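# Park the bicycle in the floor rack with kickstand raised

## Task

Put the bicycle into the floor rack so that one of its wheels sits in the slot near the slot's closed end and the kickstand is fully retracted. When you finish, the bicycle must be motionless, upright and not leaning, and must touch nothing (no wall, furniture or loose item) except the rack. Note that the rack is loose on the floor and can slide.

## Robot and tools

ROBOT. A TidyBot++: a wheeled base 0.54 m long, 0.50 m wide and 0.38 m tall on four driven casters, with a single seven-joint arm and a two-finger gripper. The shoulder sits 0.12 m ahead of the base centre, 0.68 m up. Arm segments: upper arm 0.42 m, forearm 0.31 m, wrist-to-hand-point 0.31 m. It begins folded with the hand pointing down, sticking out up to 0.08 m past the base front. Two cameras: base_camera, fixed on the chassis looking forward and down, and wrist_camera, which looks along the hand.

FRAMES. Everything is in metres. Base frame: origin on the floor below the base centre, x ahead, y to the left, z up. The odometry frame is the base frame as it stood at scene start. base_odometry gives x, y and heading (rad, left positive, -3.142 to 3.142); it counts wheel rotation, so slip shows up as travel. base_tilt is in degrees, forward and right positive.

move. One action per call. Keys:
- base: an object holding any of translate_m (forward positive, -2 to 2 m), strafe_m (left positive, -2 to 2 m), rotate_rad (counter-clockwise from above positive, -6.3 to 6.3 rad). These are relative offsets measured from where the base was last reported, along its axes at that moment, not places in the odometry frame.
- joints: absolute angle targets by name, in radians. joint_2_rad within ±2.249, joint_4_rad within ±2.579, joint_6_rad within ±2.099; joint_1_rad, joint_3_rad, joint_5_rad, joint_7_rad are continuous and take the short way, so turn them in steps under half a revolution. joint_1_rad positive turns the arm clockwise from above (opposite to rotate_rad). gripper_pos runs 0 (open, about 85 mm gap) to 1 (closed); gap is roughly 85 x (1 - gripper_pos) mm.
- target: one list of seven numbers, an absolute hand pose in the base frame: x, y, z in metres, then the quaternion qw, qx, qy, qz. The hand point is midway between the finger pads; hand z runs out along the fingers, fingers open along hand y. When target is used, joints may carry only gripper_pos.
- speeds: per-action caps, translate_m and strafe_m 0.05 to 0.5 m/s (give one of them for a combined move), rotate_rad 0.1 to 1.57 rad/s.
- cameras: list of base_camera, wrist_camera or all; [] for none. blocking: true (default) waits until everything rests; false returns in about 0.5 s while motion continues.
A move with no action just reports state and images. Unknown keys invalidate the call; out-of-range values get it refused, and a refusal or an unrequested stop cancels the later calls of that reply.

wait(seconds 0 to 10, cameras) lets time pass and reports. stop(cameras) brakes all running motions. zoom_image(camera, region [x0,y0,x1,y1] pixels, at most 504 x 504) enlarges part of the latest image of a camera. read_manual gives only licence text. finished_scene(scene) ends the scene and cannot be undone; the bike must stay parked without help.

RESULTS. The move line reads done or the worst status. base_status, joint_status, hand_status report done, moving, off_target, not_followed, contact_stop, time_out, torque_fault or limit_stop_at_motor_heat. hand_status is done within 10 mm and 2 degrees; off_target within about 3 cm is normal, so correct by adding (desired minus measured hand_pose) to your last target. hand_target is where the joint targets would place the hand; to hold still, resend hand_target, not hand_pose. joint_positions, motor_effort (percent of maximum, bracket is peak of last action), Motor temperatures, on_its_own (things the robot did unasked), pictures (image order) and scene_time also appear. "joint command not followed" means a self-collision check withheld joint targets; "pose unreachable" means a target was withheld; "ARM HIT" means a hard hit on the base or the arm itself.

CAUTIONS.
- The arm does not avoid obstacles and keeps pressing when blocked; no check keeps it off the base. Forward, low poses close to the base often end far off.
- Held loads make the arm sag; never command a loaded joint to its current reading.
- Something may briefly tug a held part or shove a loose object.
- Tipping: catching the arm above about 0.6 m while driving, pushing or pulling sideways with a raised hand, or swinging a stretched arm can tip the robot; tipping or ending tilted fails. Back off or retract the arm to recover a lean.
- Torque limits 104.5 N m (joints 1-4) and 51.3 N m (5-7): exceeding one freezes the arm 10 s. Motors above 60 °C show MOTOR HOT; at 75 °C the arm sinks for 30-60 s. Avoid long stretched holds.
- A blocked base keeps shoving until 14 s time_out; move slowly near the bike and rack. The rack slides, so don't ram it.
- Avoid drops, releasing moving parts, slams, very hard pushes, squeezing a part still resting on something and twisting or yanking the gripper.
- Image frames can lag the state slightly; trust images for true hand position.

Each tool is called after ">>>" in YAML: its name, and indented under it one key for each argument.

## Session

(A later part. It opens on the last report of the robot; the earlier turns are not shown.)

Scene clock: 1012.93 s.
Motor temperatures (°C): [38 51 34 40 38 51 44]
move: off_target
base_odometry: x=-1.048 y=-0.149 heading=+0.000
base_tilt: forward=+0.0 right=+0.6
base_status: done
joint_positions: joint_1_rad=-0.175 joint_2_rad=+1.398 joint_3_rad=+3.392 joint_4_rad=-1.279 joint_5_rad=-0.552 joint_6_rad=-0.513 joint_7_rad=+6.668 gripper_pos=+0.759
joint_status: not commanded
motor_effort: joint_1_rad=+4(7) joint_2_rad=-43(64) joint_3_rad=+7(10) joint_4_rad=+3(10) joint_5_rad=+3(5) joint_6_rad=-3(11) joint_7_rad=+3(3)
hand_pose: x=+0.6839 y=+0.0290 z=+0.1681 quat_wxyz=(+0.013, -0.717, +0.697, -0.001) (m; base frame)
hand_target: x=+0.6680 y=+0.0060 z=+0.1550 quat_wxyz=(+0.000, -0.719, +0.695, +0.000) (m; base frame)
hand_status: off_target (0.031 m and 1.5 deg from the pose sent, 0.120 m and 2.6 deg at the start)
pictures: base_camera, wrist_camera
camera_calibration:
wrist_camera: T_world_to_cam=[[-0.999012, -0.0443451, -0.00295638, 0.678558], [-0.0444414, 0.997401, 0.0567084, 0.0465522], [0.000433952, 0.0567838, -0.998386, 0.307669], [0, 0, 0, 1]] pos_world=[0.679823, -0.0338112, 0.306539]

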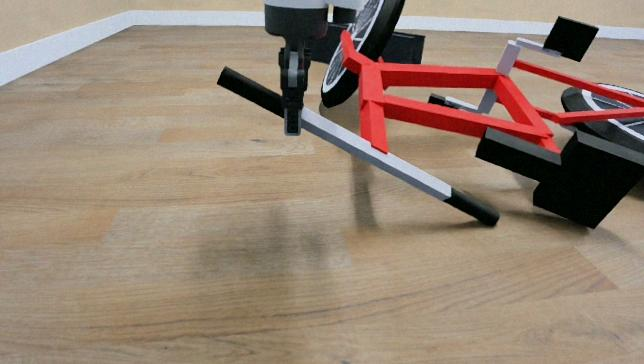

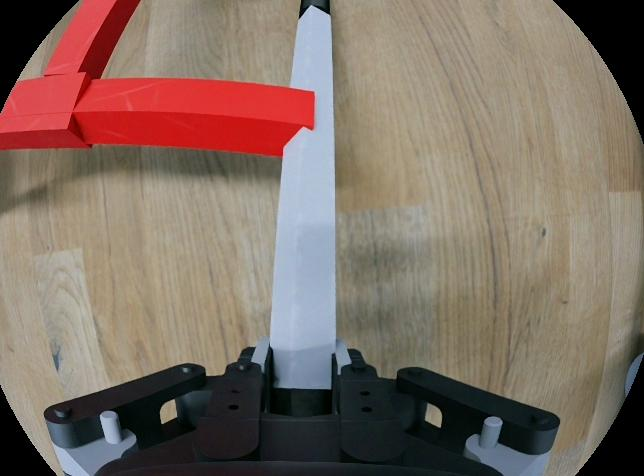

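>>> move:
  joints: {"gripper_pos":0.1}
  cameras: []

>>> move:
  target: [0.66, 0.02, 0.28, 0, 0.7193, -0.6947, 0]
  cameras: []

>>> move:
  target: [0.62, -0.02, 0.26, -0.2659, 0.6646, -0.6418, 0.2753]
  cameras: ["base_camera","wrist_camera"]

Scene clock: 1014.33 s.
Motor temperatures (°C): [38 51 34 40 38 51 44]
move: done
base_odometry: x=-1.048 y=-0.149 heading=+0.000
base_tilt: forward=+0.0 right=+0.6
base_status: not commanded
joint_positions: joint_1_rad=-0.164 joint_2_rad=+1.400 joint_3_rad=+3.402 joint_4_rad=-1.299 joint_5_rad=-0.552 joint_6_rad=-0.513 joint_7_rad=+6.685 gripper_pos=+0.100
joint_status: all done
motor_effort: joint_1_rad=+0(4) joint_2_rad=-45(46) joint_3_rad=+4(7) joint_4_rad=+7(8) joint_5_rad=-1(3) joint_6_rad=+0(4) joint_7_rad=+1(3)
hand_pose: x=+0.6729 y=+0.0146 z=+0.1650 quat_wxyz=(+0.002, -0.717, +0.697, +0.001) (m; base frame)
hand_target: x=+0.6680 y=+0.0060 z=+0.1550 quat_wxyz=(+0.000, -0.719, +0.695, +0.000) (m; base frame)
hand_status: not commanded
pictures: none
No camera images: "cameras" was empty.

Scene clock: 1015.90 s.
Motor temperatures (°C): [38 51 34 40 37 51 44]
move: off_target
base_odometry: x=-1.048 y=-0.149 heading=+0.000
base_tilt: forward=+0.0 right=+0.6
base_status: not commanded
joint_positions: joint_1_rad=-0.198 joint_2_rad=+1.150 joint_3_rad=+3.440 joint_4_rad=-1.472 joint_5_rad=-0.552 joint_6_rad=-0.552 joint_7_rad=+6.685 gripper_pos=+0.100
joint_status: not commanded
motor_effort: joint_1_rad=+0(1) joint_2_rad=-43(48) joint_3_rad=+4(4) joint_4_rad=+9(9) joint_5_rad=-1(2) joint_6_rad=+0(1) joint_7_rad=+1(1)
hand_pose: x=+0.6785 y=+0.0198 z=+0.2789 quat_wxyz=(+0.022, -0.709, +0.704, -0.014) (m; base frame)
hand_target: x=+0.6600 y=+0.0200 z=+0.2800 quat_wxyz=(+0.000, -0.719, +0.695, +0.000) (m; base frame)
hand_status: off_target (0.019 m and 3.4 deg from the pose sent, 0.116 m and 0.4 deg at the start)
pictures: none
No camera images: "cameras" was empty.

Scene clock: 1018.57 s.
Motor temperatures (°C): [38 51 34 40 38 51 44]
move: off_target
base_odometry: x=-1.048 y=-0.149 heading=+0.000
base_tilt: forward=+0.0 right=+0.6
base_status: not commanded
joint_positions: joint_1_rad=+0.369 joint_2_rad=+1.410 joint_3_rad=+2.810 joint_4_rad=-2.180 joint_5_rad=-0.089 joint_6_rad=+1.165 joint_7_rad=+6.757 gripper_pos=+0.100
joint_status: not commanded
motor_effort: joint_1_rad=+0(1) joint_2_rad=-33(43) joint_3_rad=-6(7) joint_4_rad=-4(8) joint_5_rad=+1(2) joint_6_rad=+5(6) joint_7_rad=+1(1)
hand_pose: x=+0.6185 y=-0.0361 z=+0.2559 quat_wxyz=(+0.243, -0.648, +0.668, -0.273) (m; base frame)
hand_target: x=+0.6200 y=-0.0200 z=+0.2600 quat_wxyz=(+0.266, -0.665, +0.642, -0.275) (m; base frame)
hand_status: off_target (0.017 m and 4.4 deg from the pose sent, 0.073 m and 42.1 deg at the start)
pictures: base_camera, wrist_camera
camera_calibration:
wrist_camera: T_world_to_cam=[[-0.745519, -0.00343636, -0.666476, 0.625068], [0.00312415, 0.999958, -0.00865047, 0.0910064], [0.666477, -0.00853126, -0.745476, -0.079986], [0, 0, 0, 1]] pos_world=[0.519024, -0.089537, 0.357752]

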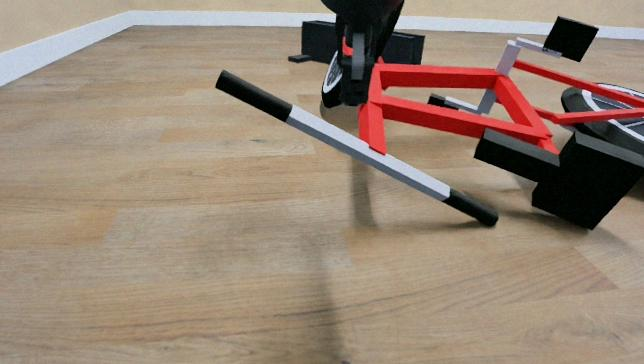

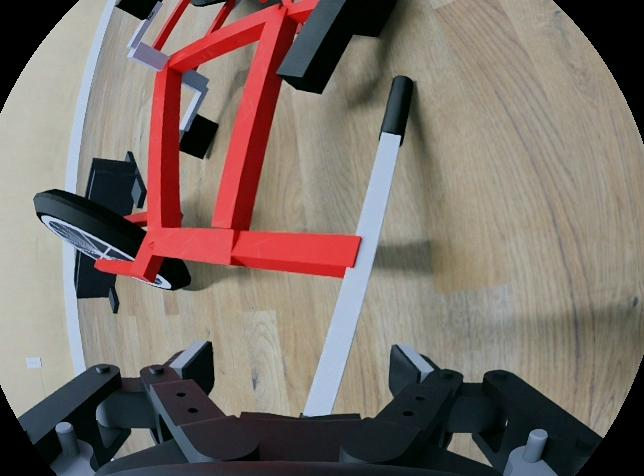

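>>> move:
  target: [0.625, -0.03, 0.205, -0.3061, 0.5548, -0.7387, 0.2298]
  cameras: ["base_camera","wrist_camera"]

Scene clock: 1020.47 s.
Motor temperatures (°C): [38 51 34 40 38 51 44]
move: off_target
base_odometry: x=-1.048 y=-0.149 heading=+0.000
base_tilt: forward=+0.0 right=+0.6
base_status: not commanded
joint_positions: joint_1_rad=+0.514 joint_2_rad=+1.596 joint_3_rad=+2.714 joint_4_rad=-2.074 joint_5_rad=-0.035 joint_6_rad=+1.168 joint_7_rad=+6.716 gripper_pos=+0.100
joint_status: not commanded
motor_effort: joint_1_rad=+0(1) joint_2_rad=-33(35) joint_3_rad=-8(9) joint_4_rad=-5(5) joint_5_rad=+2(3) joint_6_rad=+4(5) joint_7_rad=+1(1)
hand_pose: x=+0.6116 y=-0.0407 z=+0.1979 quat_wxyz=(+0.271, -0.570, +0.740, -0.233) (m; base frame)
hand_target: x=+0.6250 y=-0.0300 z=+0.2050 quat_wxyz=(+0.306, -0.555, +0.739, -0.230) (m; base frame)
hand_status: off_target (0.019 m and 4.4 deg from the pose sent, 0.052 m and 16.0 deg at the start)
pictures: base_camera, wrist_camera
camera_calibration:
wrist_camera: T_world_to_cam=[[-0.731867, 0.228638, -0.641946, 0.577484], [0.165906, 0.973471, 0.15757, -0.0383743], [0.660943, 0.00881783, -0.750384, -0.113608], [0, 0, 0, 1]] pos_world=[0.504096, -0.0936769, 0.291511]

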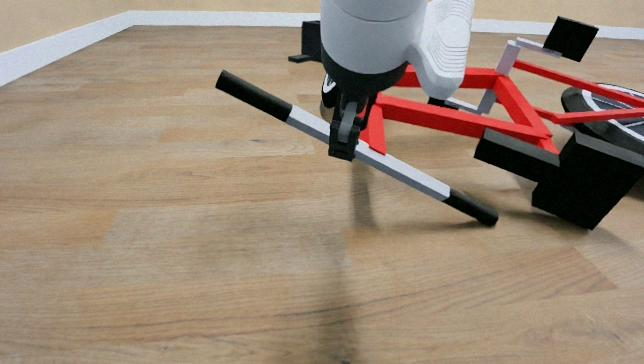

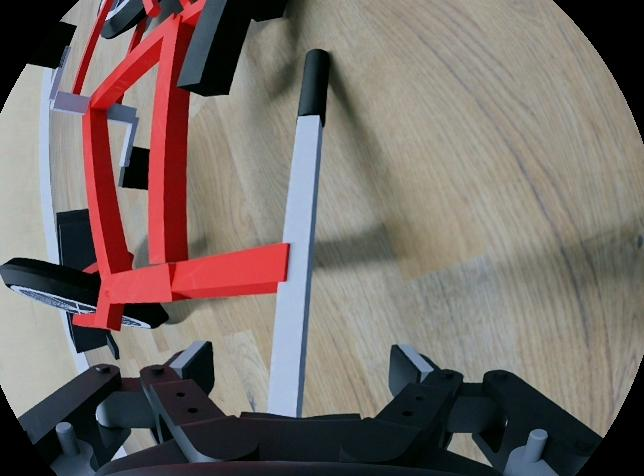

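>>> move:
  target: [0.700, -0.032, 0.144, -0.3061, 0.5548, -0.7387, 0.2298]
  cameras: ["base_camera","wrist_camera"]

Scene clock: 1022.13 s.
Motor temperatures (°C): [38 51 34 40 38 51 44]
move: off_target
base_odometry: x=-1.048 y=-0.149 heading=+0.000
base_tilt: forward=+0.0 right=+0.6
base_status: not commanded
joint_positions: joint_1_rad=+0.508 joint_2_rad=+1.667 joint_3_rad=+2.692 joint_4_rad=-1.758 joint_5_rad=-0.035 joint_6_rad=+1.001 joint_7_rad=+6.716 gripper_pos=+0.100
joint_status: not commanded
motor_effort: joint_1_rad=-2(3) joint_2_rad=-35(37) joint_3_rad=-10(10) joint_4_rad=+2(5) joint_5_rad=+3(3) joint_6_rad=+4(5) joint_7_rad=+1(1)
hand_pose: x=+0.6979 y=-0.0715 z=+0.1583 quat_wxyz=(+0.286, -0.540, +0.746, -0.263) (m; base frame)
hand_target: x=+0.7000 y=-0.0320 z=+0.1440 quat_wxyz=(+0.306, -0.555, +0.739, -0.230) (m; base frame)
hand_status: off_target (0.042 m and 4.9 deg from the pose sent, 0.104 m and 4.4 deg at the start)
pictures: base_camera, wrist_camera
camera_calibration:
wrist_camera: T_world_to_cam=[[-0.672166, 0.264382, -0.691589, 0.591033], [0.213944, 0.963583, 0.160425, -0.0511745], [0.708817, -0.0401291, -0.70425, -0.244271], [0, 0, 0, 1]] pos_world=[0.581364, -0.11675, 0.244934]

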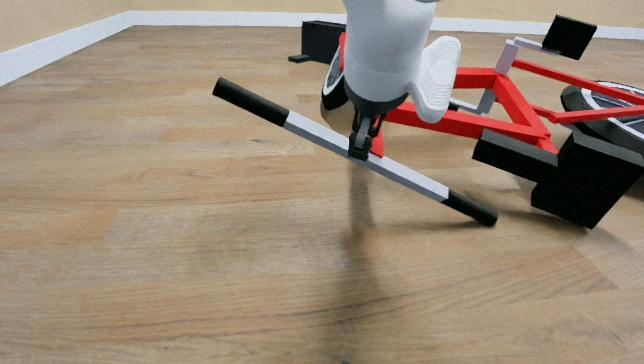

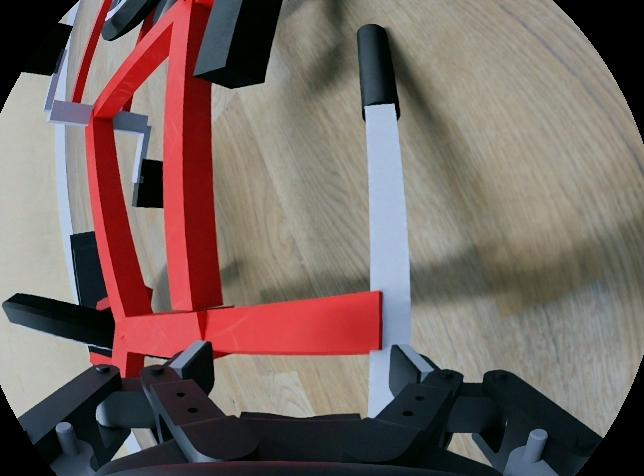

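>>> move:
  target: [0.640, -0.025, 0.180, -0.3061, 0.5548, -0.7387, 0.2298]
  cameras: ["wrist_camera"]

Scene clock: 1023.60 s.
Motor temperatures (°C): [38 51 34 40 38 51 44]
move: off_target
base_odometry: x=-1.048 y=-0.149 heading=+0.000
base_tilt: forward=+0.0 right=+0.6
base_status: not commanded
joint_positions: joint_1_rad=+0.508 joint_2_rad=+1.667 joint_3_rad=+2.692 joint_4_rad=-1.958 joint_5_rad=-0.031 joint_6_rad=+1.103 joint_7_rad=+6.716 gripper_pos=+0.100
joint_status: not commanded
motor_effort: joint_1_rad=+0(4) joint_2_rad=-34(36) joint_3_rad=-9(11) joint_4_rad=-4(5) joint_5_rad=+2(4) joint_6_rad=+5(5) joint_7_rad=+1(1)
hand_pose: x=+0.6269 y=-0.0298 z=+0.1635 quat_wxyz=(+0.276, -0.561, +0.749, -0.220) (m; base frame)
hand_target: x=+0.6400 y=-0.0250 z=+0.1800 quat_wxyz=(+0.306, -0.555, +0.739, -0.230) (m; base frame)
hand_status: off_target (0.022 m and 3.9 deg from the pose sent, 0.077 m and 4.9 deg at the start)
pictures: wrist_camera
camera_calibration:
wrist_camera: T_world_to_cam=[[-0.733794, 0.260408, -0.627482, 0.563952], [0.181363, 0.965188, 0.188467, -0.0611761], [0.654716, 0.0244941, -0.755478, -0.144468], [0, 0, 0, 1]] pos_world=[0.519505, -0.0842726, 0.256257]

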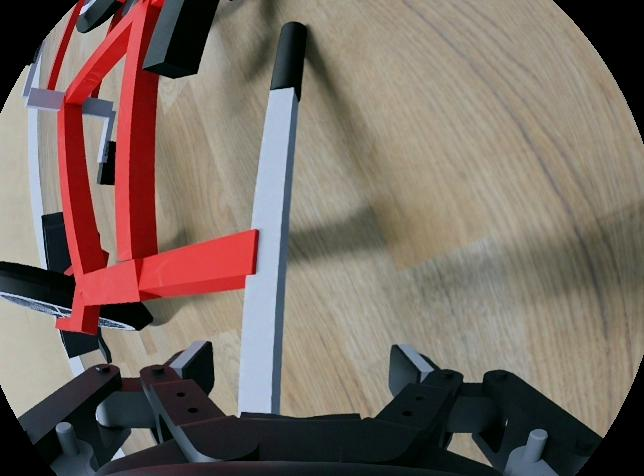

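>>> move:
  target: [0.668, -0.035, 0.183, -0.3061, 0.5548, -0.7387, 0.2298]
  cameras: ["wrist_camera"]

Scene clock: 1024.63 s.
Motor temperatures (°C): [38 51 34 40 38 51 44]
move: off_target
base_odometry: x=-1.048 y=-0.149 heading=+0.000
base_tilt: forward=+0.0 right=+0.6
base_status: not commanded
joint_positions: joint_1_rad=+0.508 joint_2_rad=+1.644 joint_3_rad=+2.692 joint_4_rad=-1.905 joint_5_rad=-0.031 joint_6_rad=+1.068 joint_7_rad=+6.716 gripper_pos=+0.100
joint_status: not commanded
motor_effort: joint_1_rad=+0(1) joint_2_rad=-34(35) joint_3_rad=-9(10) joint_4_rad=-3(5) joint_5_rad=+3(3) joint_6_rad=+5(5) joint_7_rad=+1(1)
hand_pose: x=+0.6551 y=-0.0442 z=+0.1713 quat_wxyz=(+0.282, -0.556, +0.744, -0.238) (m; base frame)
hand_target: x=+0.6680 y=-0.0350 z=+0.1830 quat_wxyz=(+0.306, -0.555, +0.739, -0.230) (m; base frame)
hand_status: off_target (0.020 m and 2.9 deg from the pose sent, 0.046 m and 3.9 deg at the start)
pictures: wrist_camera
camera_calibration:
wrist_camera: T_world_to_cam=[[-0.709331, 0.254061, -0.657497, 0.58207], [0.182871, 0.967176, 0.176436, -0.0526533], [0.68074, 0.00491438, -0.732508, -0.178556], [0, 0, 0, 1]] pos_world=[0.54406, -0.096079, 0.261205]

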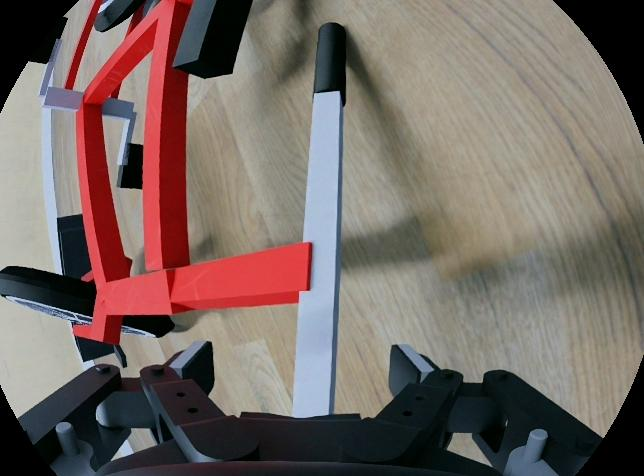

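>>> move:
  target: [0.694, -0.028, 0.147, -0.3061, 0.5548, -0.7387, 0.2298]
  cameras: ["wrist_camera","base_camera"]

Scene clock: 1025.77 s.
Motor temperatures (°C): [38 51 34 40 38 51 44]
move: off_target
base_odometry: x=-1.048 y=-0.149 heading=+0.000
base_tilt: forward=+0.0 right=+0.6
base_status: not commanded
joint_positions: joint_1_rad=+0.504 joint_2_rad=+1.664 joint_3_rad=+2.689 joint_4_rad=-1.775 joint_5_rad=-0.031 joint_6_rad=+1.026 joint_7_rad=+6.716 gripper_pos=+0.100
joint_status: not commanded
motor_effort: joint_1_rad=-3(3) joint_2_rad=-33(36) joint_3_rad=-10(10) joint_4_rad=+1(4) joint_5_rad=+2(3) joint_6_rad=+3(5) joint_7_rad=+0(1)
hand_pose: x=+0.6973 y=-0.0678 z=+0.1641 quat_wxyz=(+0.290, -0.541, +0.743, -0.267) (m; base frame)
hand_target: x=+0.6940 y=-0.0280 z=+0.1470 quat_wxyz=(+0.306, -0.555, +0.739, -0.230) (m; base frame)
hand_status: off_target (0.043 m and 5.0 deg from the pose sent, 0.049 m and 2.9 deg at the start)
pictures: base_camera, wrist_camera
camera_calibration:
wrist_camera: T_world_to_cam=[[-0.664875, 0.258953, -0.700632, 0.589713], [0.20805, 0.965066, 0.159257, -0.051122], [0.717396, -0.0398805, -0.695523, -0.247074], [0, 0, 0, 1]] pos_world=[0.579971, -0.113225, 0.249468]

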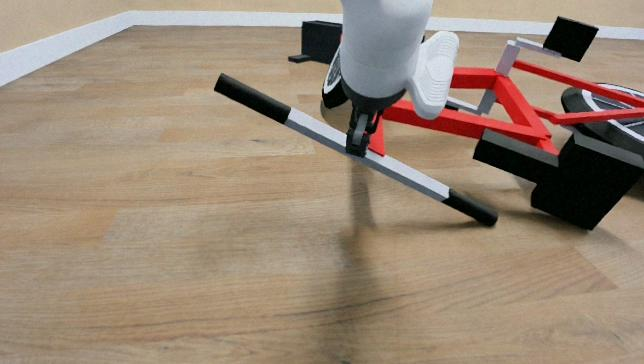

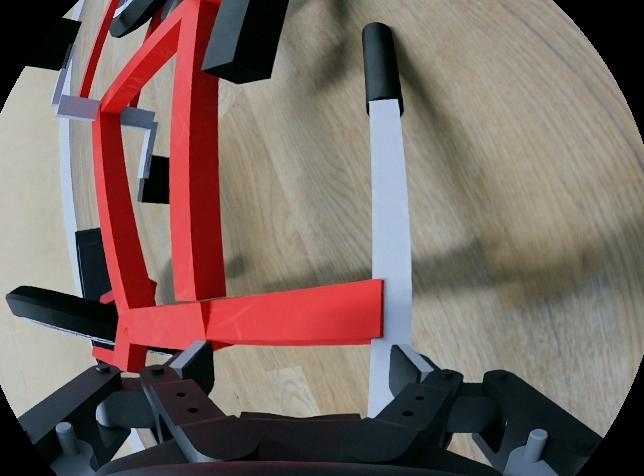

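>>> move:
  target: [0.658, -0.03, 0.183, -0.3061, 0.5548, -0.7387, 0.2298]
  cameras: []

>>> move:
  target: [0.668, -0.03, 0.158, -0.3061, 0.5548, -0.7387, 0.2298]
  cameras: ["wrist_camera","base_camera"]

Scene clock: 1027.23 s.
Motor temperatures (°C): [38 51 34 40 38 51 44]
move: off_target
base_odometry: x=-1.048 y=-0.149 heading=+0.000
base_tilt: forward=+0.0 right=+0.6
base_status: not commanded
joint_positions: joint_1_rad=+0.505 joint_2_rad=+1.656 joint_3_rad=+2.689 joint_4_rad=-1.923 joint_5_rad=-0.031 joint_6_rad=+1.043 joint_7_rad=+6.716 gripper_pos=+0.100
joint_status: not commanded
motor_effort: joint_1_rad=+0(4) joint_2_rad=-34(36) joint_3_rad=-9(11) joint_4_rad=-4(5) joint_5_rad=+2(4) joint_6_rad=+4(5) joint_7_rad=+1(1)
hand_pose: x=+0.6380 y=-0.0282 z=+0.1611 quat_wxyz=(+0.277, -0.565, +0.748, -0.212) (m; base frame)
hand_target: x=+0.6580 y=-0.0300 z=+0.1830 quat_wxyz=(+0.306, -0.555, +0.739, -0.230) (m; base frame)
hand_status: off_target (0.030 m and 4.2 deg from the pose sent, 0.058 m and 5.0 deg at the start)
pictures: none
No camera images: "cameras" was empty.

Scene clock: 1028.10 s.
Motor temperatures (°C): [38 51 34 40 38 51 44]
move: off_target
base_odometry: x=-1.048 y=-0.149 heading=+0.000
base_tilt: forward=+0.0 right=+0.6
base_status: not commanded
joint_positions: joint_1_rad=+0.505 joint_2_rad=+1.668 joint_3_rad=+2.689 joint_4_rad=-1.850 joint_5_rad=-0.029 joint_6_rad=+1.043 joint_7_rad=+6.716 gripper_pos=+0.100
joint_status: not commanded
motor_effort: joint_1_rad=+0(1) joint_2_rad=-35(35) joint_3_rad=-9(10) joint_4_rad=-3(4) joint_5_rad=+2(3) joint_6_rad=+5(5) joint_7_rad=+1(1)
hand_pose: x=+0.6655 y=-0.0470 z=+0.1589 quat_wxyz=(+0.283, -0.552, +0.747, -0.240) (m; base frame)
hand_target: x=+0.6680 y=-0.0300 z=+0.1580 quat_wxyz=(+0.306, -0.555, +0.739, -0.230) (m; base frame)
hand_status: off_target (0.017 m and 3.0 deg from the pose sent, 0.030 m and 4.2 deg at the start)
pictures: base_camera, wrist_camera
camera_calibration:
wrist_camera: T_world_to_cam=[[-0.703702, 0.261694, -0.660545, 0.579133], [0.191798, 0.96515, 0.178042, -0.0559376], [0.684117, -0.00140221, -0.729371, -0.197732], [0, 0, 0, 1]] pos_world=[0.553538, -0.0978445, 0.248282]

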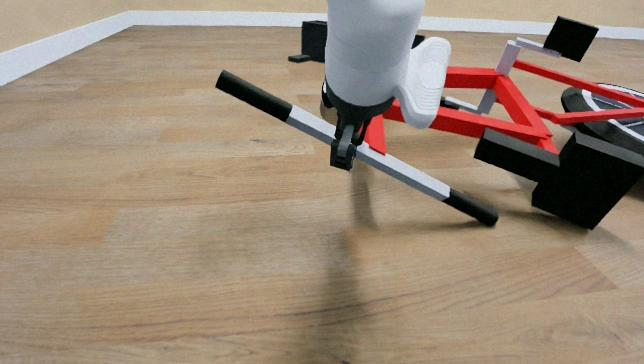

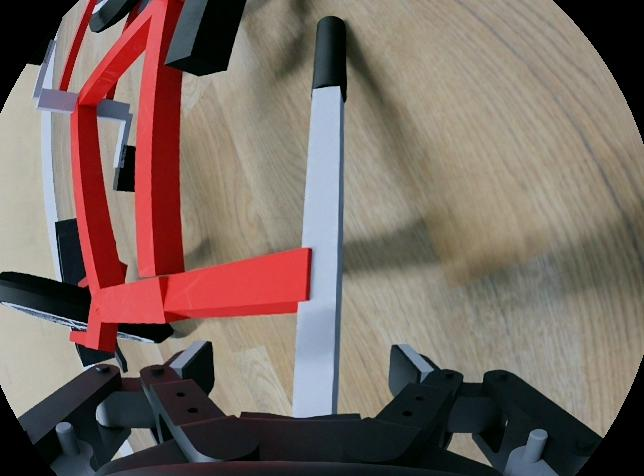

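>>> move:
  target: [0.668, -0.02, 0.128, -0.3061, 0.5548, -0.7387, 0.2298]
  cameras: ["wrist_camera"]

Scene clock: 1029.03 s.
Motor temperatures (°C): [38 51 34 40 38 51 44]
move: off_target
base_odometry: x=-1.048 y=-0.149 heading=+0.000
base_tilt: forward=+0.0 right=+0.6
base_status: not commanded
joint_positions: joint_1_rad=+0.504 joint_2_rad=+1.748 joint_3_rad=+2.689 joint_4_rad=-1.779 joint_5_rad=-0.020 joint_6_rad=+1.043 joint_7_rad=+6.716 gripper_pos=+0.100
joint_status: not commanded
motor_effort: joint_1_rad=+0(1) joint_2_rad=-35(37) joint_3_rad=-9(10) joint_4_rad=-3(4) joint_5_rad=+2(3) joint_6_rad=+5(5) joint_7_rad=+1(1)
hand_pose: x=+0.6604 y=-0.0464 z=+0.1247 quat_wxyz=(+0.278, -0.544, +0.755, -0.238) (m; base frame)
hand_target: x=+0.6680 y=-0.0200 z=+0.1280 quat_wxyz=(+0.306, -0.555, +0.739, -0.230) (m; base frame)
hand_status: off_target (0.028 m and 4.0 deg from the pose sent, 0.041 m and 3.0 deg at the start)
pictures: wrist_camera
camera_calibration:
wrist_camera: T_world_to_cam=[[-0.704515, 0.280389, -0.651952, 0.553112], [0.214848, 0.959801, 0.180617, -0.0652895], [0.676387, -0.0128229, -0.736435, -0.213719], [0, 0, 0, 1]] pos_world=[0.548259, -0.095162, 0.215005]

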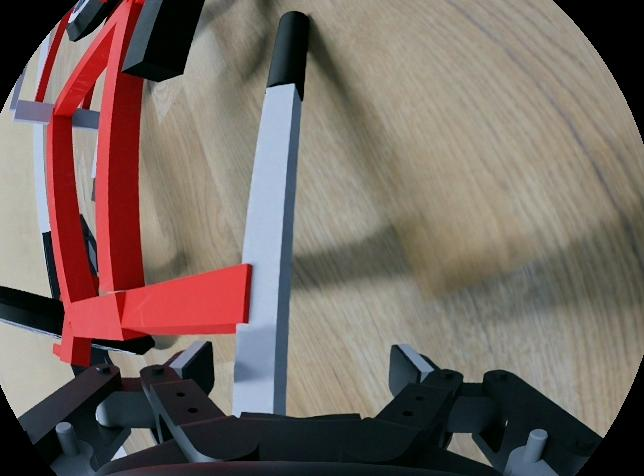

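>>> move:
  target: [0.694, -0.015, 0.130, -0.3061, 0.5548, -0.7387, 0.2298]
  cameras: ["wrist_camera","base_camera"]

Scene clock: 1029.90 s.
Motor temperatures (°C): [38 51 34 40 38 51 44]
move: off_target
base_odometry: x=-1.048 y=-0.149 heading=+0.000
base_tilt: forward=+0.0 right=+0.6
base_status: not commanded
joint_positions: joint_1_rad=+0.456 joint_2_rad=+1.747 joint_3_rad=+2.687 joint_4_rad=-1.715 joint_5_rad=-0.020 joint_6_rad=+1.017 joint_7_rad=+6.711 gripper_pos=+0.100
joint_status: not commanded
motor_effort: joint_1_rad=+0(1) joint_2_rad=-36(36) joint_3_rad=-8(10) joint_4_rad=-2(3) joint_5_rad=+2(3) joint_6_rad=+5(5) joint_7_rad=+1(1)
hand_pose: x=+0.6870 y=-0.0340 z=+0.1256 quat_wxyz=(+0.289, -0.553, +0.741, -0.248) (m; base frame)
hand_target: x=+0.6940 y=-0.0150 z=+0.1300 quat_wxyz=(+0.306, -0.555, +0.739, -0.230) (m; base frame)
hand_status: off_target (0.021 m and 2.8 deg from the pose sent, 0.046 m and 4.0 deg at the start)
pictures: base_camera, wrist_camera
camera_calibration:
wrist_camera: T_world_to_cam=[[-0.691369, 0.252362, -0.676995, 0.562109], [0.182638, 0.967627, 0.174185, -0.0597735], [0.699037, -0.0032183, -0.715078, -0.248773], [0, 0, 0, 1]] pos_world=[0.573443, -0.0848171, 0.213064]

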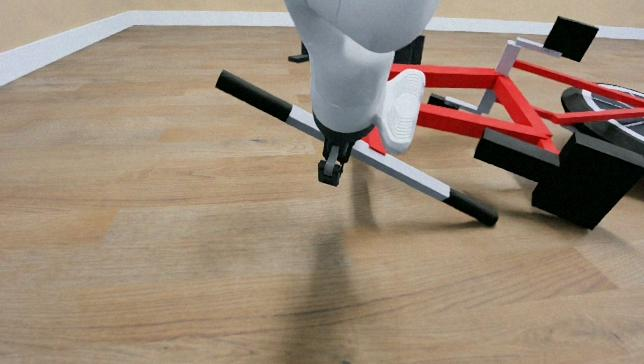

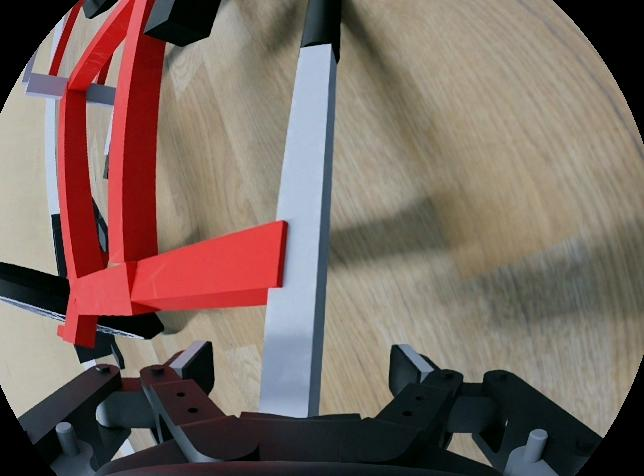

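>>> move:
  joints: {"gripper_pos":1.0}
  cameras: ["wrist_camera","base_camera"]

Scene clock: 1031.03 s.
Motor temperatures (°C): [38 51 34 40 38 51 44]
move: off_target
base_odometry: x=-1.048 y=-0.149 heading=+0.000
base_tilt: forward=+0.0 right=+0.6
base_status: not commanded
joint_positions: joint_1_rad=+0.457 joint_2_rad=+1.744 joint_3_rad=+2.685 joint_4_rad=-1.713 joint_5_rad=-0.020 joint_6_rad=+1.011 joint_7_rad=+6.701 gripper_pos=+0.775
joint_status: gripper_pos off_target (ended at +0.775, target +1.000)
motor_effort: joint_1_rad=-3(5) joint_2_rad=-35(38) joint_3_rad=-10(11) joint_4_rad=-2(5) joint_5_rad=+6(8) joint_6_rad=+6(9) joint_7_rad=+1(3)
hand_pose: x=+0.6888 y=-0.0338 z=+0.1268 quat_wxyz=(+0.292, -0.549, +0.744, -0.246) (m; base frame)
hand_target: x=+0.6940 y=-0.0150 z=+0.1300 quat_wxyz=(+0.306, -0.555, +0.739, -0.230) (m; base frame)
hand_status: not commanded
pictures: base_camera, wrist_camera
camera_calibration:
wrist_camera: T_world_to_cam=[[-0.688952, 0.263434, -0.675239, 0.562649], [0.188866, 0.964677, 0.183653, -0.0661114], [0.699768, -0.00100183, -0.71437, -0.249719], [0, 0, 0, 1]] pos_world=[0.57487, -0.0846952, 0.213672]

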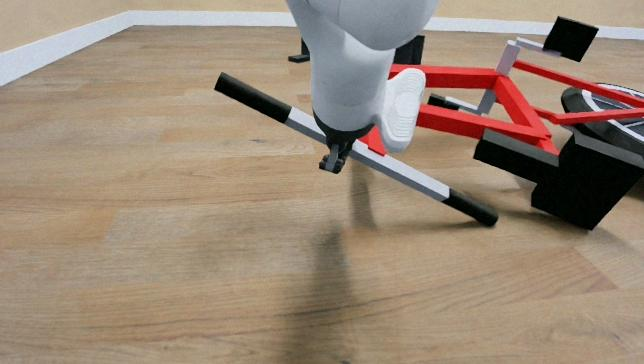

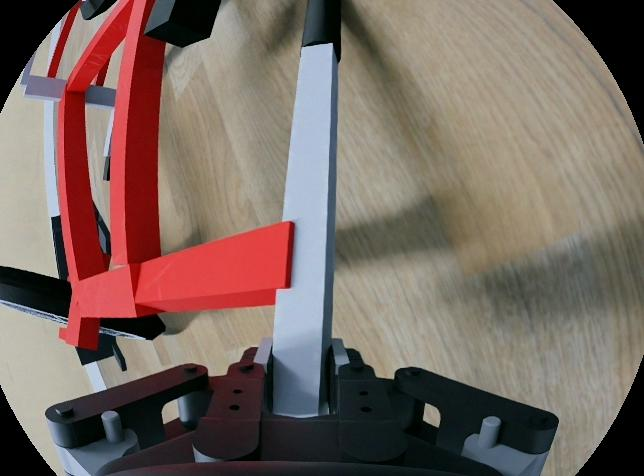

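>>> move:
  target: [0.700, -0.018, 0.25, -0.3061, 0.5548, -0.7387, 0.2298]
  base: {"translate_m":0.02}
  speeds: {"translate_m":0.1}
  cameras: ["wrist_camera","base_camera"]

Scene clock: 1032.57 s.
Motor temperatures (°C): [38 51 34 40 38 51 44]
move: off_target
base_odometry: x=-1.028 y=-0.149 heading=+0.000
base_tilt: forward=+0.0 right=+0.6
base_status: done
joint_positions: joint_1_rad=+0.456 joint_2_rad=+1.552 joint_3_rad=+2.744 joint_4_rad=-1.918 joint_5_rad=-0.115 joint_6_rad=+0.939 joint_7_rad=+6.641 gripper_pos=+0.784
joint_status: not commanded
motor_effort: joint_1_rad=-6(7) joint_2_rad=-55(56) joint_3_rad=-20(21) joint_4_rad=-6(9) joint_5_rad=+12(13) joint_6_rad=+15(15) joint_7_rad=+2(3)
hand_pose: x=+0.6468 y=-0.0497 z=+0.1747 quat_wxyz=(+0.250, -0.557, +0.764, -0.208) (m; base frame)
hand_target: x=+0.7000 y=-0.0180 z=+0.2500 quat_wxyz=(+0.306, -0.555, +0.739, -0.230) (m; base frame)
hand_status: off_target (0.097 m and 7.5 deg from the pose sent, 0.125 m and 2.6 deg at the start)
pictures: base_camera, wrist_camera
camera_calibration:
wrist_camera: T_world_to_cam=[[-0.761657, 0.280003, -0.58436, 0.602162], [0.218722, 0.959984, 0.174904, -0.0697344], [0.60995, 0.00540407, -0.792421, -0.11403], [0, 0, 0, 1]] pos_world=[0.543446, -0.101047, 0.273717]

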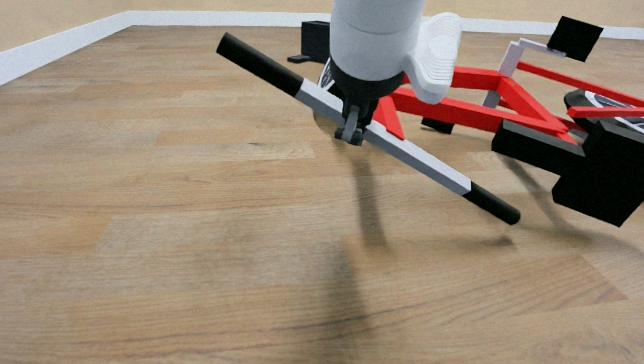

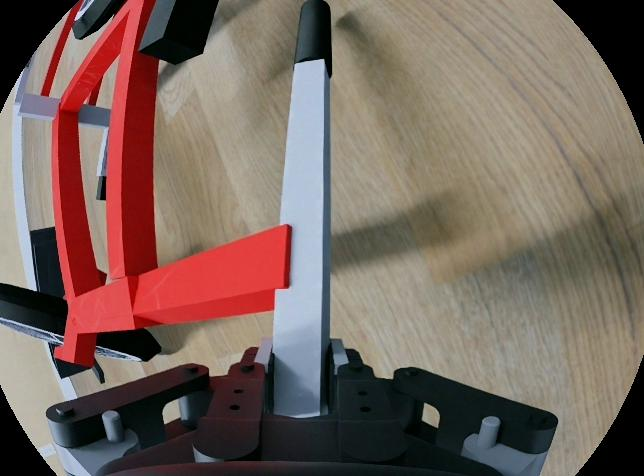

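>>> move:
  target: [0.720, -0.018, 0.32, -0.2959, 0.5588, -0.7409, 0.2260]
  base: {"translate_m":0.04}
  speeds: {"translate_m":0.1}
  cameras: ["base_camera"]

Scene clock: 1033.87 s.
Motor temperatures (°C): [38 51 34 40 38 51 44]
move: off_target
base_odometry: x=-0.988 y=-0.149 heading=+0.000
base_tilt: forward=+0.1 right=+0.6
base_status: done
joint_positions: joint_1_rad=+0.401 joint_2_rad=+1.367 joint_3_rad=+2.755 joint_4_rad=-1.987 joint_5_rad=-0.225 joint_6_rad=+0.758 joint_7_rad=+6.589 gripper_pos=+0.789
joint_status: not commanded
motor_effort: joint_1_rad=-5(7) joint_2_rad=-62(63) joint_3_rad=-19(22) joint_4_rad=+2(6) joint_5_rad=+11(14) joint_6_rad=+17(18) joint_7_rad=+4(5)
hand_pose: x=+0.6439 y=-0.0328 z=+0.2238 quat_wxyz=(+0.230, -0.559, +0.779, -0.165) (m; base frame)
hand_target: x=+0.7200 y=-0.0180 z=+0.3200 quat_wxyz=(+0.296, -0.559, +0.741, -0.226) (m; base frame)
hand_status: off_target (0.124 m and 11.2 deg from the pose sent, 0.166 m and 6.3 deg at the start)
pictures: base_camera

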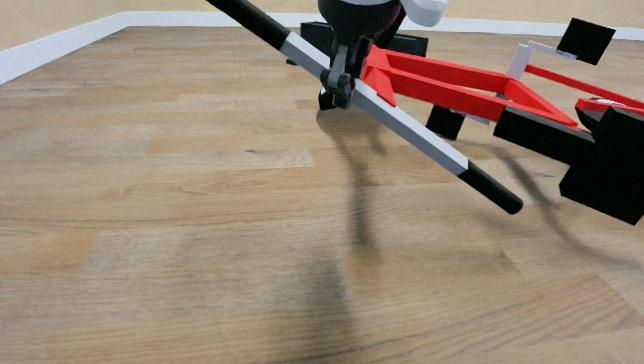

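>>> move:
  target: [0.725, -0.018, 0.41, -0.27, 0.5750, -0.7420, 0.2150]
  base: {"translate_m":0.08}
  speeds: {"translate_m":0.1}
  cameras: ["base_camera"]

Scene clock: 1035.30 s.
Motor temperatures (°C): [38 51 34 40 38 51 44]
move: off_target
base_odometry: x=-0.908 y=-0.149 heading=+0.000
base_tilt: forward=+0.0 right=+0.6
base_status: done
joint_positions: joint_1_rad=+0.355 joint_2_rad=+1.105 joint_3_rad=+2.787 joint_4_rad=-2.056 joint_5_rad=-0.421 joint_6_rad=+0.455 joint_7_rad=+6.589 gripper_pos=+0.789
joint_status: not commanded
motor_effort: joint_1_rad=-6(6) joint_2_rad=-65(66) joint_3_rad=-15(19) joint_4_rad=+14(16) joint_5_rad=+11(14) joint_6_rad=+18(20) joint_7_rad=+8(8)
hand_pose: x=+0.6208 y=-0.0254 z=+0.2934 quat_wxyz=(+0.186, -0.550, +0.807, -0.109) (m; base frame)
hand_target: x=+0.7250 y=-0.0180 z=+0.4100 quat_wxyz=(+0.270, -0.575, +0.742, -0.215) (m; base frame)
hand_status: off_target (0.157 m and 17.5 deg from the pose sent, 0.204 m and 8.7 deg at the start)
pictures: base_camera

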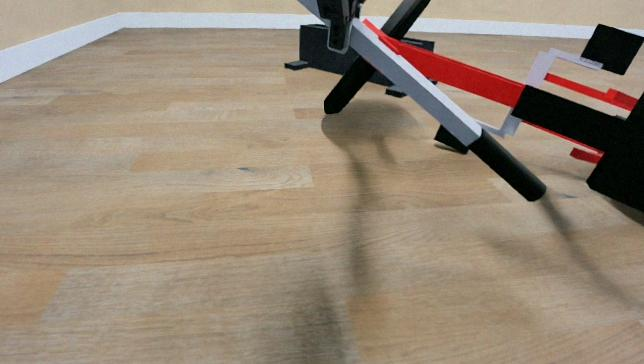

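>>> move:
  target: [0.735, -0.018, 0.50, -0.24, 0.5900, -0.7420, 0.2050]
  base: {"translate_m":0.10}
  speeds: {"translate_m":0.1}
  cameras: ["base_camera"]

Scene clock: 1037.07 s.
Motor temperatures (°C): [38 51 34 40 38 51 44]
move: off_target
base_odometry: x=-0.808 y=-0.149 heading=+0.001
base_tilt: forward=+0.0 right=+0.6
base_status: done
joint_positions: joint_1_rad=+0.176 joint_2_rad=+0.863 joint_3_rad=+3.023 joint_4_rad=-2.026 joint_5_rad=-0.818 joint_6_rad=+0.044 joint_7_rad=+6.787 gripper_pos=+0.789
joint_status: not commanded
motor_effort: joint_1_rad=-7(8) joint_2_rad=-70(70) joint_3_rad=-7(15) joint_4_rad=+28(31) joint_5_rad=+11(13) joint_6_rad=+19(21) joint_7_rad=+12(13)
hand_pose: x=+0.6042 y=-0.0270 z=+0.3554 quat_wxyz=(+0.129, -0.534, +0.833, -0.067) (m; base frame)
hand_target: x=+0.7350 y=-0.0180 z=+0.5000 quat_wxyz=(+0.240, -0.591, +0.743, -0.205) (m; base frame)
hand_status: off_target (0.195 m and 23.8 deg from the pose sent, 0.236 m and 15.4 deg at the start)
pictures: base_camera

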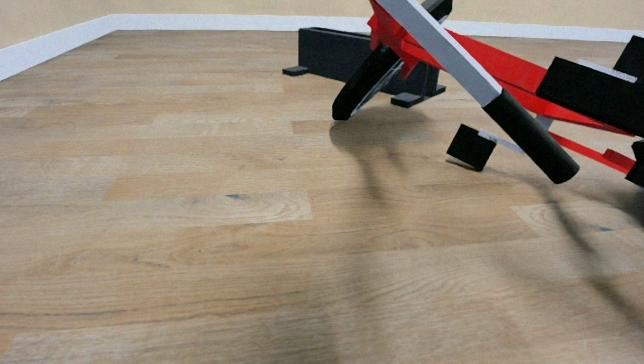

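>>> move:
  target: [0.71, -0.018, 0.57, -0.20, 0.6060, -0.7430, 0.2000]
  base: {"translate_m":0.04}
  speeds: {"translate_m":0.1}
  cameras: ["base_camera","wrist_camera"]

Scene clock: 1039.07 s.
Motor temperatures (°C): [38 52 34 40 38 51 44]
move: off_target
base_odometry: x=-0.768 y=-0.148 heading=+0.001
base_tilt: forward=+0.1 right=+0.6
base_status: done
joint_positions: joint_1_rad=-0.221 joint_2_rad=+0.761 joint_3_rad=+3.562 joint_4_rad=-2.007 joint_5_rad=-0.783 joint_6_rad=-0.337 joint_7_rad=+6.657 gripper_pos=+0.789
joint_status: not commanded
motor_effort: joint_1_rad=-12(13) joint_2_rad=-75(75) joint_3_rad=+5(8) joint_4_rad=+34(35) joint_5_rad=+6(15) joint_6_rad=+19(22) joint_7_rad=+12(17)
hand_pose: x=+0.5776 y=-0.0464 z=+0.4012 quat_wxyz=(+0.053, -0.539, +0.837, -0.071) (m; base frame)
hand_target: x=+0.7100 y=-0.0180 z=+0.5700 quat_wxyz=(+0.200, -0.606, +0.743, -0.200) (m; base frame)
hand_status: off_target (0.216 m and 26.1 deg from the pose sent, 0.239 m and 21.8 deg at the start)
pictures: base_camera, wrist_camera
camera_calibration:
wrist_camera: T_world_to_cam=[[-0.904714, 0.395307, -0.158821, 0.59815], [0.392338, 0.918407, 0.0509939, -0.149818], [0.166021, -0.0161767, -0.98599, 0.440626], [0, 0, 0, 1]] pos_world=[0.526782, -0.091731, 0.537091]

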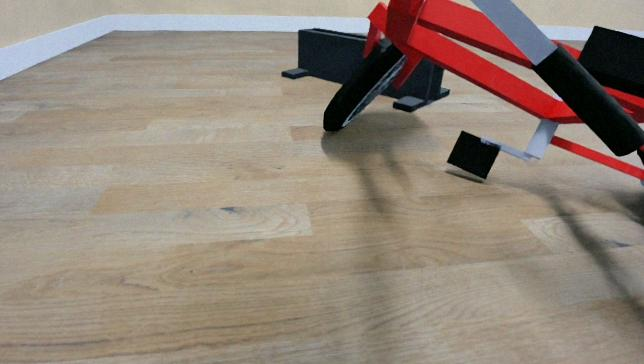

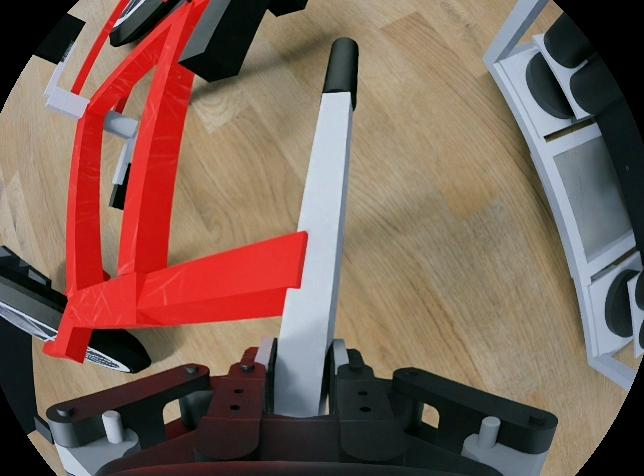

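>>> move:
  target: [0.67, -0.03, 0.60, 0, 0.5373, -0.8434, 0]
  base: {"translate_m":0.04}
  speeds: {"translate_m":0.1}
  cameras: ["base_camera","wrist_camera"]

Scene clock: 1043.47 s.
Motor temperatures (°C): [38 52 34 40 38 51 44]
move: off_target
base_odometry: x=-0.728 y=-0.148 heading=+0.002
base_tilt: forward=+0.0 right=+0.6
base_status: done
joint_positions: joint_1_rad=-0.126 joint_2_rad=+0.865 joint_3_rad=+3.587 joint_4_rad=-1.368 joint_5_rad=-0.303 joint_6_rad=-1.167 joint_7_rad=+6.152 gripper_pos=+0.808
joint_status: not commanded
motor_effort: joint_1_rad=-12(16) joint_2_rad=-82(83) joint_3_rad=+2(5) joint_4_rad=+28(37) joint_5_rad=-6(7) joint_6_rad=-9(20) joint_7_rad=+0(12)
hand_pose: x=+0.6248 y=-0.0679 z=+0.4742 quat_wxyz=(-0.086, -0.514, +0.852, +0.041) (m; base frame)
hand_target: x=+0.6700 y=-0.0300 z=+0.6000 quat_wxyz=(+0.000, -0.537, +0.843, +0.000) (m; base frame)
hand_status: off_target (0.139 m and 11.3 deg from the pose sent, 0.220 m and 10.2 deg at the start)
pictures: base_camera, wrist_camera
camera_calibration:
wrist_camera: T_world_to_cam=[[-0.872678, 0.454971, 0.177298, 0.485648], [0.451569, 0.890115, -0.0614888, -0.137931], [-0.185791, 0.0264024, -0.982234, 0.725398], [0, 0, 0, 1]] pos_world=[0.620873, -0.117333, 0.617926]

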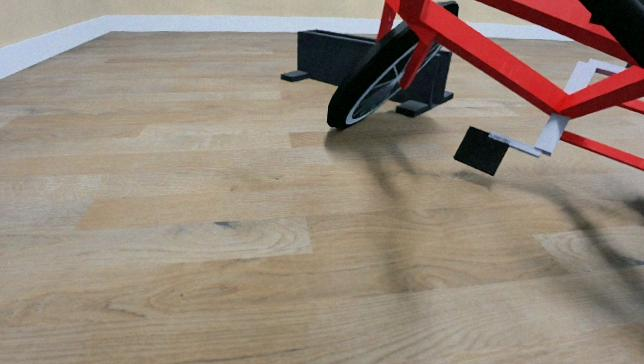

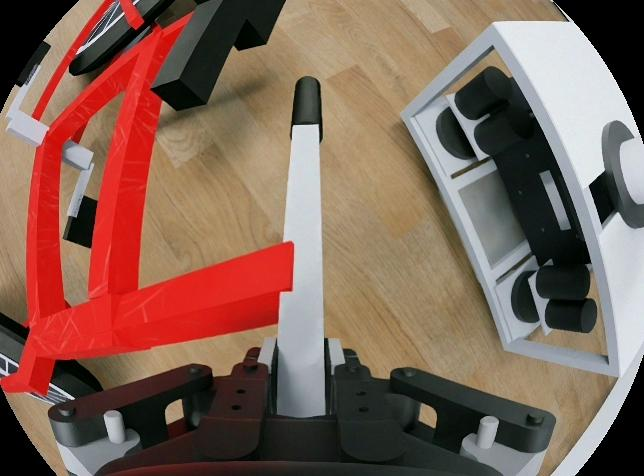

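>>> move:
  target: [0.64, -0.03, 0.63, 0, 0.5373, -0.8434, 0]
  base: {"translate_m":0.10}
  speeds: {"translate_m":0.1}
  cameras: ["base_camera","wrist_camera"]

Scene clock: 1045.13 s.
Motor temperatures (°C): [38 53 34 40 38 51 44]
move: off_target
base_odometry: x=-0.628 y=-0.148 heading=+0.002
base_tilt: forward=+0.0 right=+0.6
base_status: done
joint_positions: joint_1_rad=-0.125 joint_2_rad=+0.813 joint_3_rad=+3.588 joint_4_rad=-1.425 joint_5_rad=-0.255 joint_6_rad=-1.212 joint_7_rad=+6.117 gripper_pos=+0.810
joint_status: not commanded
motor_effort: joint_1_rad=-14(15) joint_2_rad=-79(83) joint_3_rad=+0(2) joint_4_rad=+30(31) joint_5_rad=-5(9) joint_6_rad=-8(10) joint_7_rad=+3(3)
hand_pose: x=+0.5904 y=-0.0741 z=+0.4929 quat_wxyz=(-0.113, -0.498, +0.858, +0.052) (m; base frame)
hand_target: x=+0.6400 y=-0.0300 z=+0.6300 quat_wxyz=(+0.000, -0.537, +0.843, +0.000) (m; base frame)
hand_status: off_target (0.152 m and 15.1 deg from the pose sent, 0.161 m and 11.3 deg at the start)
pictures: base_camera, wrist_camera
camera_calibration:
wrist_camera: T_world_to_cam=[[-0.845894, 0.485495, 0.220812, 0.420133], [0.475495, 0.874004, -0.100112, -0.111999], [-0.241594, 0.0203104, -0.970165, 0.764123], [0, 0, 0, 1]] pos_world=[0.593251, -0.121604, 0.637343]

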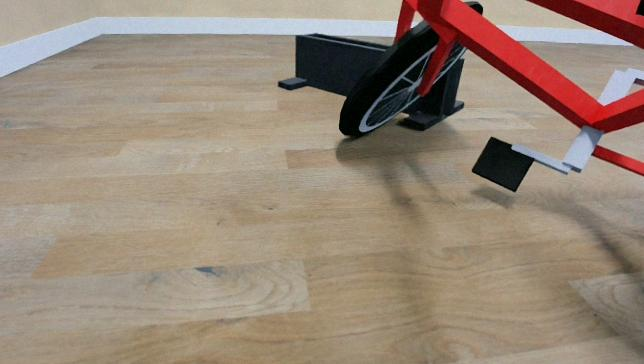

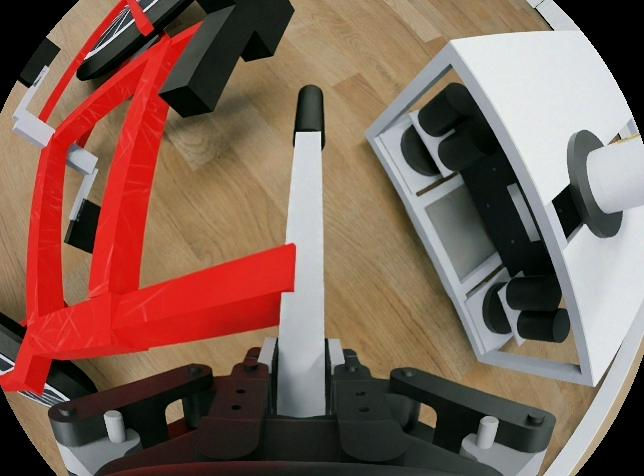

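>>> move:
  target: [0.52, -0.03, 0.70, 0, 0.5373, -0.8434, 0]
  base: {"translate_m":0.06}
  speeds: {"translate_m":0.08}
  cameras: ["base_camera","wrist_camera"]

Scene clock: 1048.27 s.
Motor temperatures (°C): [38 53 34 40 38 51 44]
move: off_target
base_odometry: x=-0.568 y=-0.147 heading=+0.003
base_tilt: forward=+0.0 right=+0.6
base_status: done
joint_positions: joint_1_rad=-0.155 joint_2_rad=+0.382 joint_3_rad=+3.475 joint_4_rad=-1.699 joint_5_rad=-0.109 joint_6_rad=-1.301 joint_7_rad=+6.049 gripper_pos=+0.810
joint_status: not commanded
motor_effort: joint_1_rad=-3(15) joint_2_rad=-57(85) joint_3_rad=+1(3) joint_4_rad=+33(35) joint_5_rad=-5(10) joint_6_rad=-6(16) joint_7_rad=+1(2)
hand_pose: x=+0.4816 y=-0.0296 z=+0.6197 quat_wxyz=(-0.087, -0.530, +0.841, +0.067) (m; base frame)
hand_target: x=+0.5200 y=-0.0300 z=+0.7000 quat_wxyz=(+0.000, -0.537, +0.843, +0.000) (m; base frame)
hand_status: off_target (0.089 m and 12.6 deg from the pose sent, 0.223 m and 15.1 deg at the start)
pictures: base_camera, wrist_camera
camera_calibration:
wrist_camera: T_world_to_cam=[[-0.88256, 0.414419, 0.222136, 0.29317], [0.418187, 0.907793, -0.0321033, -0.0999812], [-0.214958, 0.0645614, -0.974487, 0.851068], [0, 0, 0, 1]] pos_world=[0.483495, -0.0856788, 0.761021]

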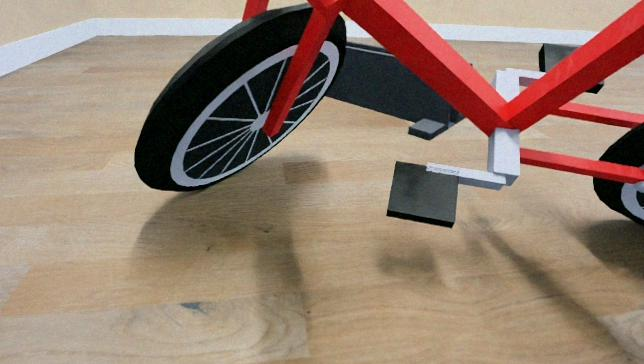

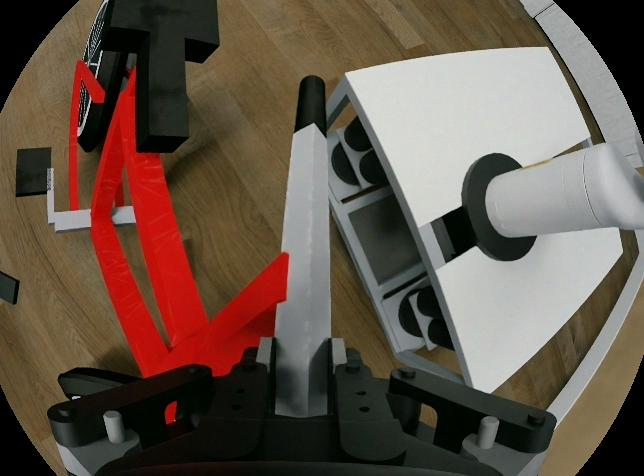

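>>> zoom_image:
  camera: "base_camera"
  region: [100, 0, 400, 240]

>>> zoom_image:
  camera: "base_camera"
  region: [384, 40, 644, 280]

Scaled by 1.680.

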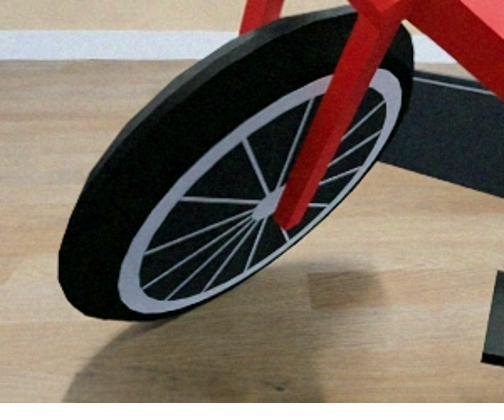

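Scaled by 1.938.

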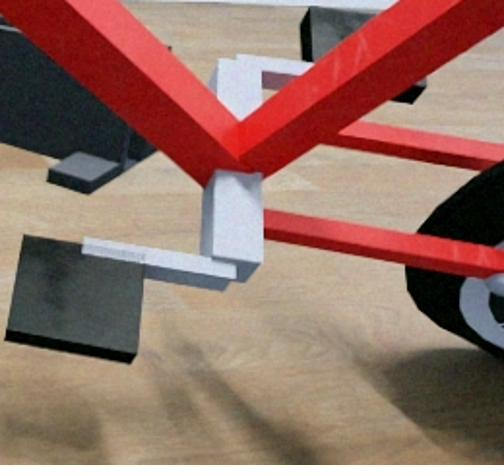

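>>> move:
  target: [0.52, -0.03, 0.70, 0, 0.5373, -0.8434, 0]
  base: {"translate_m":0.10}
  speeds: {"translate_m":0.1}
  cameras: ["base_camera","wrist_camera"]

Scene clock: 1050.63 s.
Motor temperatures (°C): [38 53 34 40 38 51 44]
move: off_target
base_odometry: x=-0.468 y=-0.147 heading=+0.003
base_tilt: forward=+0.0 right=+0.6
base_status: done
joint_positions: joint_1_rad=-0.155 joint_2_rad=+0.387 joint_3_rad=+3.473 joint_4_rad=-1.699 joint_5_rad=-0.096 joint_6_rad=-1.302 joint_7_rad=+6.039 gripper_pos=+0.810
joint_status: not commanded
motor_effort: joint_1_rad=-4(6) joint_2_rad=-56(60) joint_3_rad=+1(2) joint_4_rad=+33(35) joint_5_rad=-3(9) joint_6_rad=-4(11) joint_7_rad=+2(2)
hand_pose: x=+0.4802 y=-0.0328 z=+0.6183 quat_wxyz=(-0.094, -0.529, +0.841, +0.063) (m; base frame)
hand_target: x=+0.5200 y=-0.0300 z=+0.7000 quat_wxyz=(+0.000, -0.537, +0.843, +0.000) (m; base frame)
hand_status: off_target (0.091 m and 13.0 deg from the pose sent, 0.089 m and 12.6 deg at the start)
pictures: base_camera, wrist_camera
camera_calibration:
wrist_camera: T_world_to_cam=[[-0.880156, 0.418752, 0.223542, 0.29173], [0.41921, 0.906631, -0.0477898, -0.0873967], [-0.222682, 0.0516487, -0.973522, 0.852273], [0, 0, 0, 1]] pos_world=[0.483192, -0.0869448, 0.760316]

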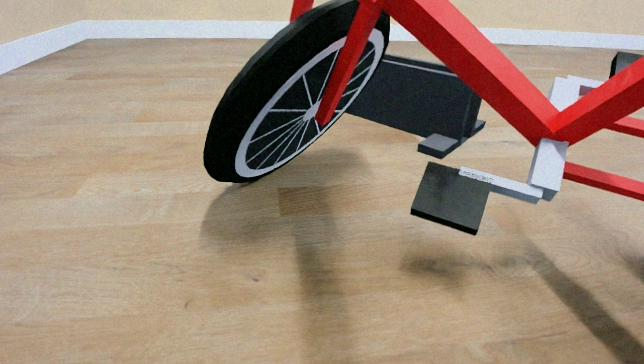

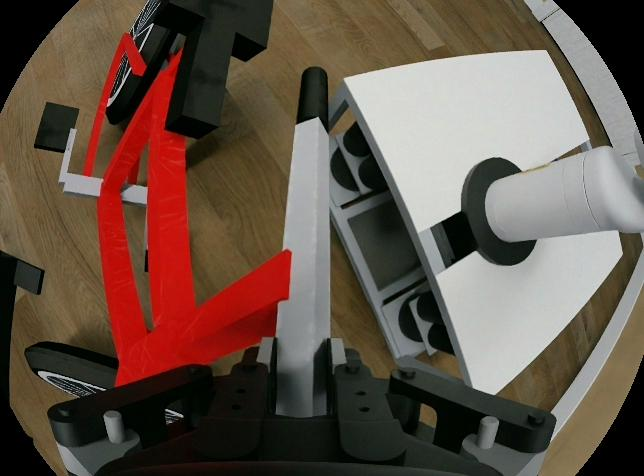

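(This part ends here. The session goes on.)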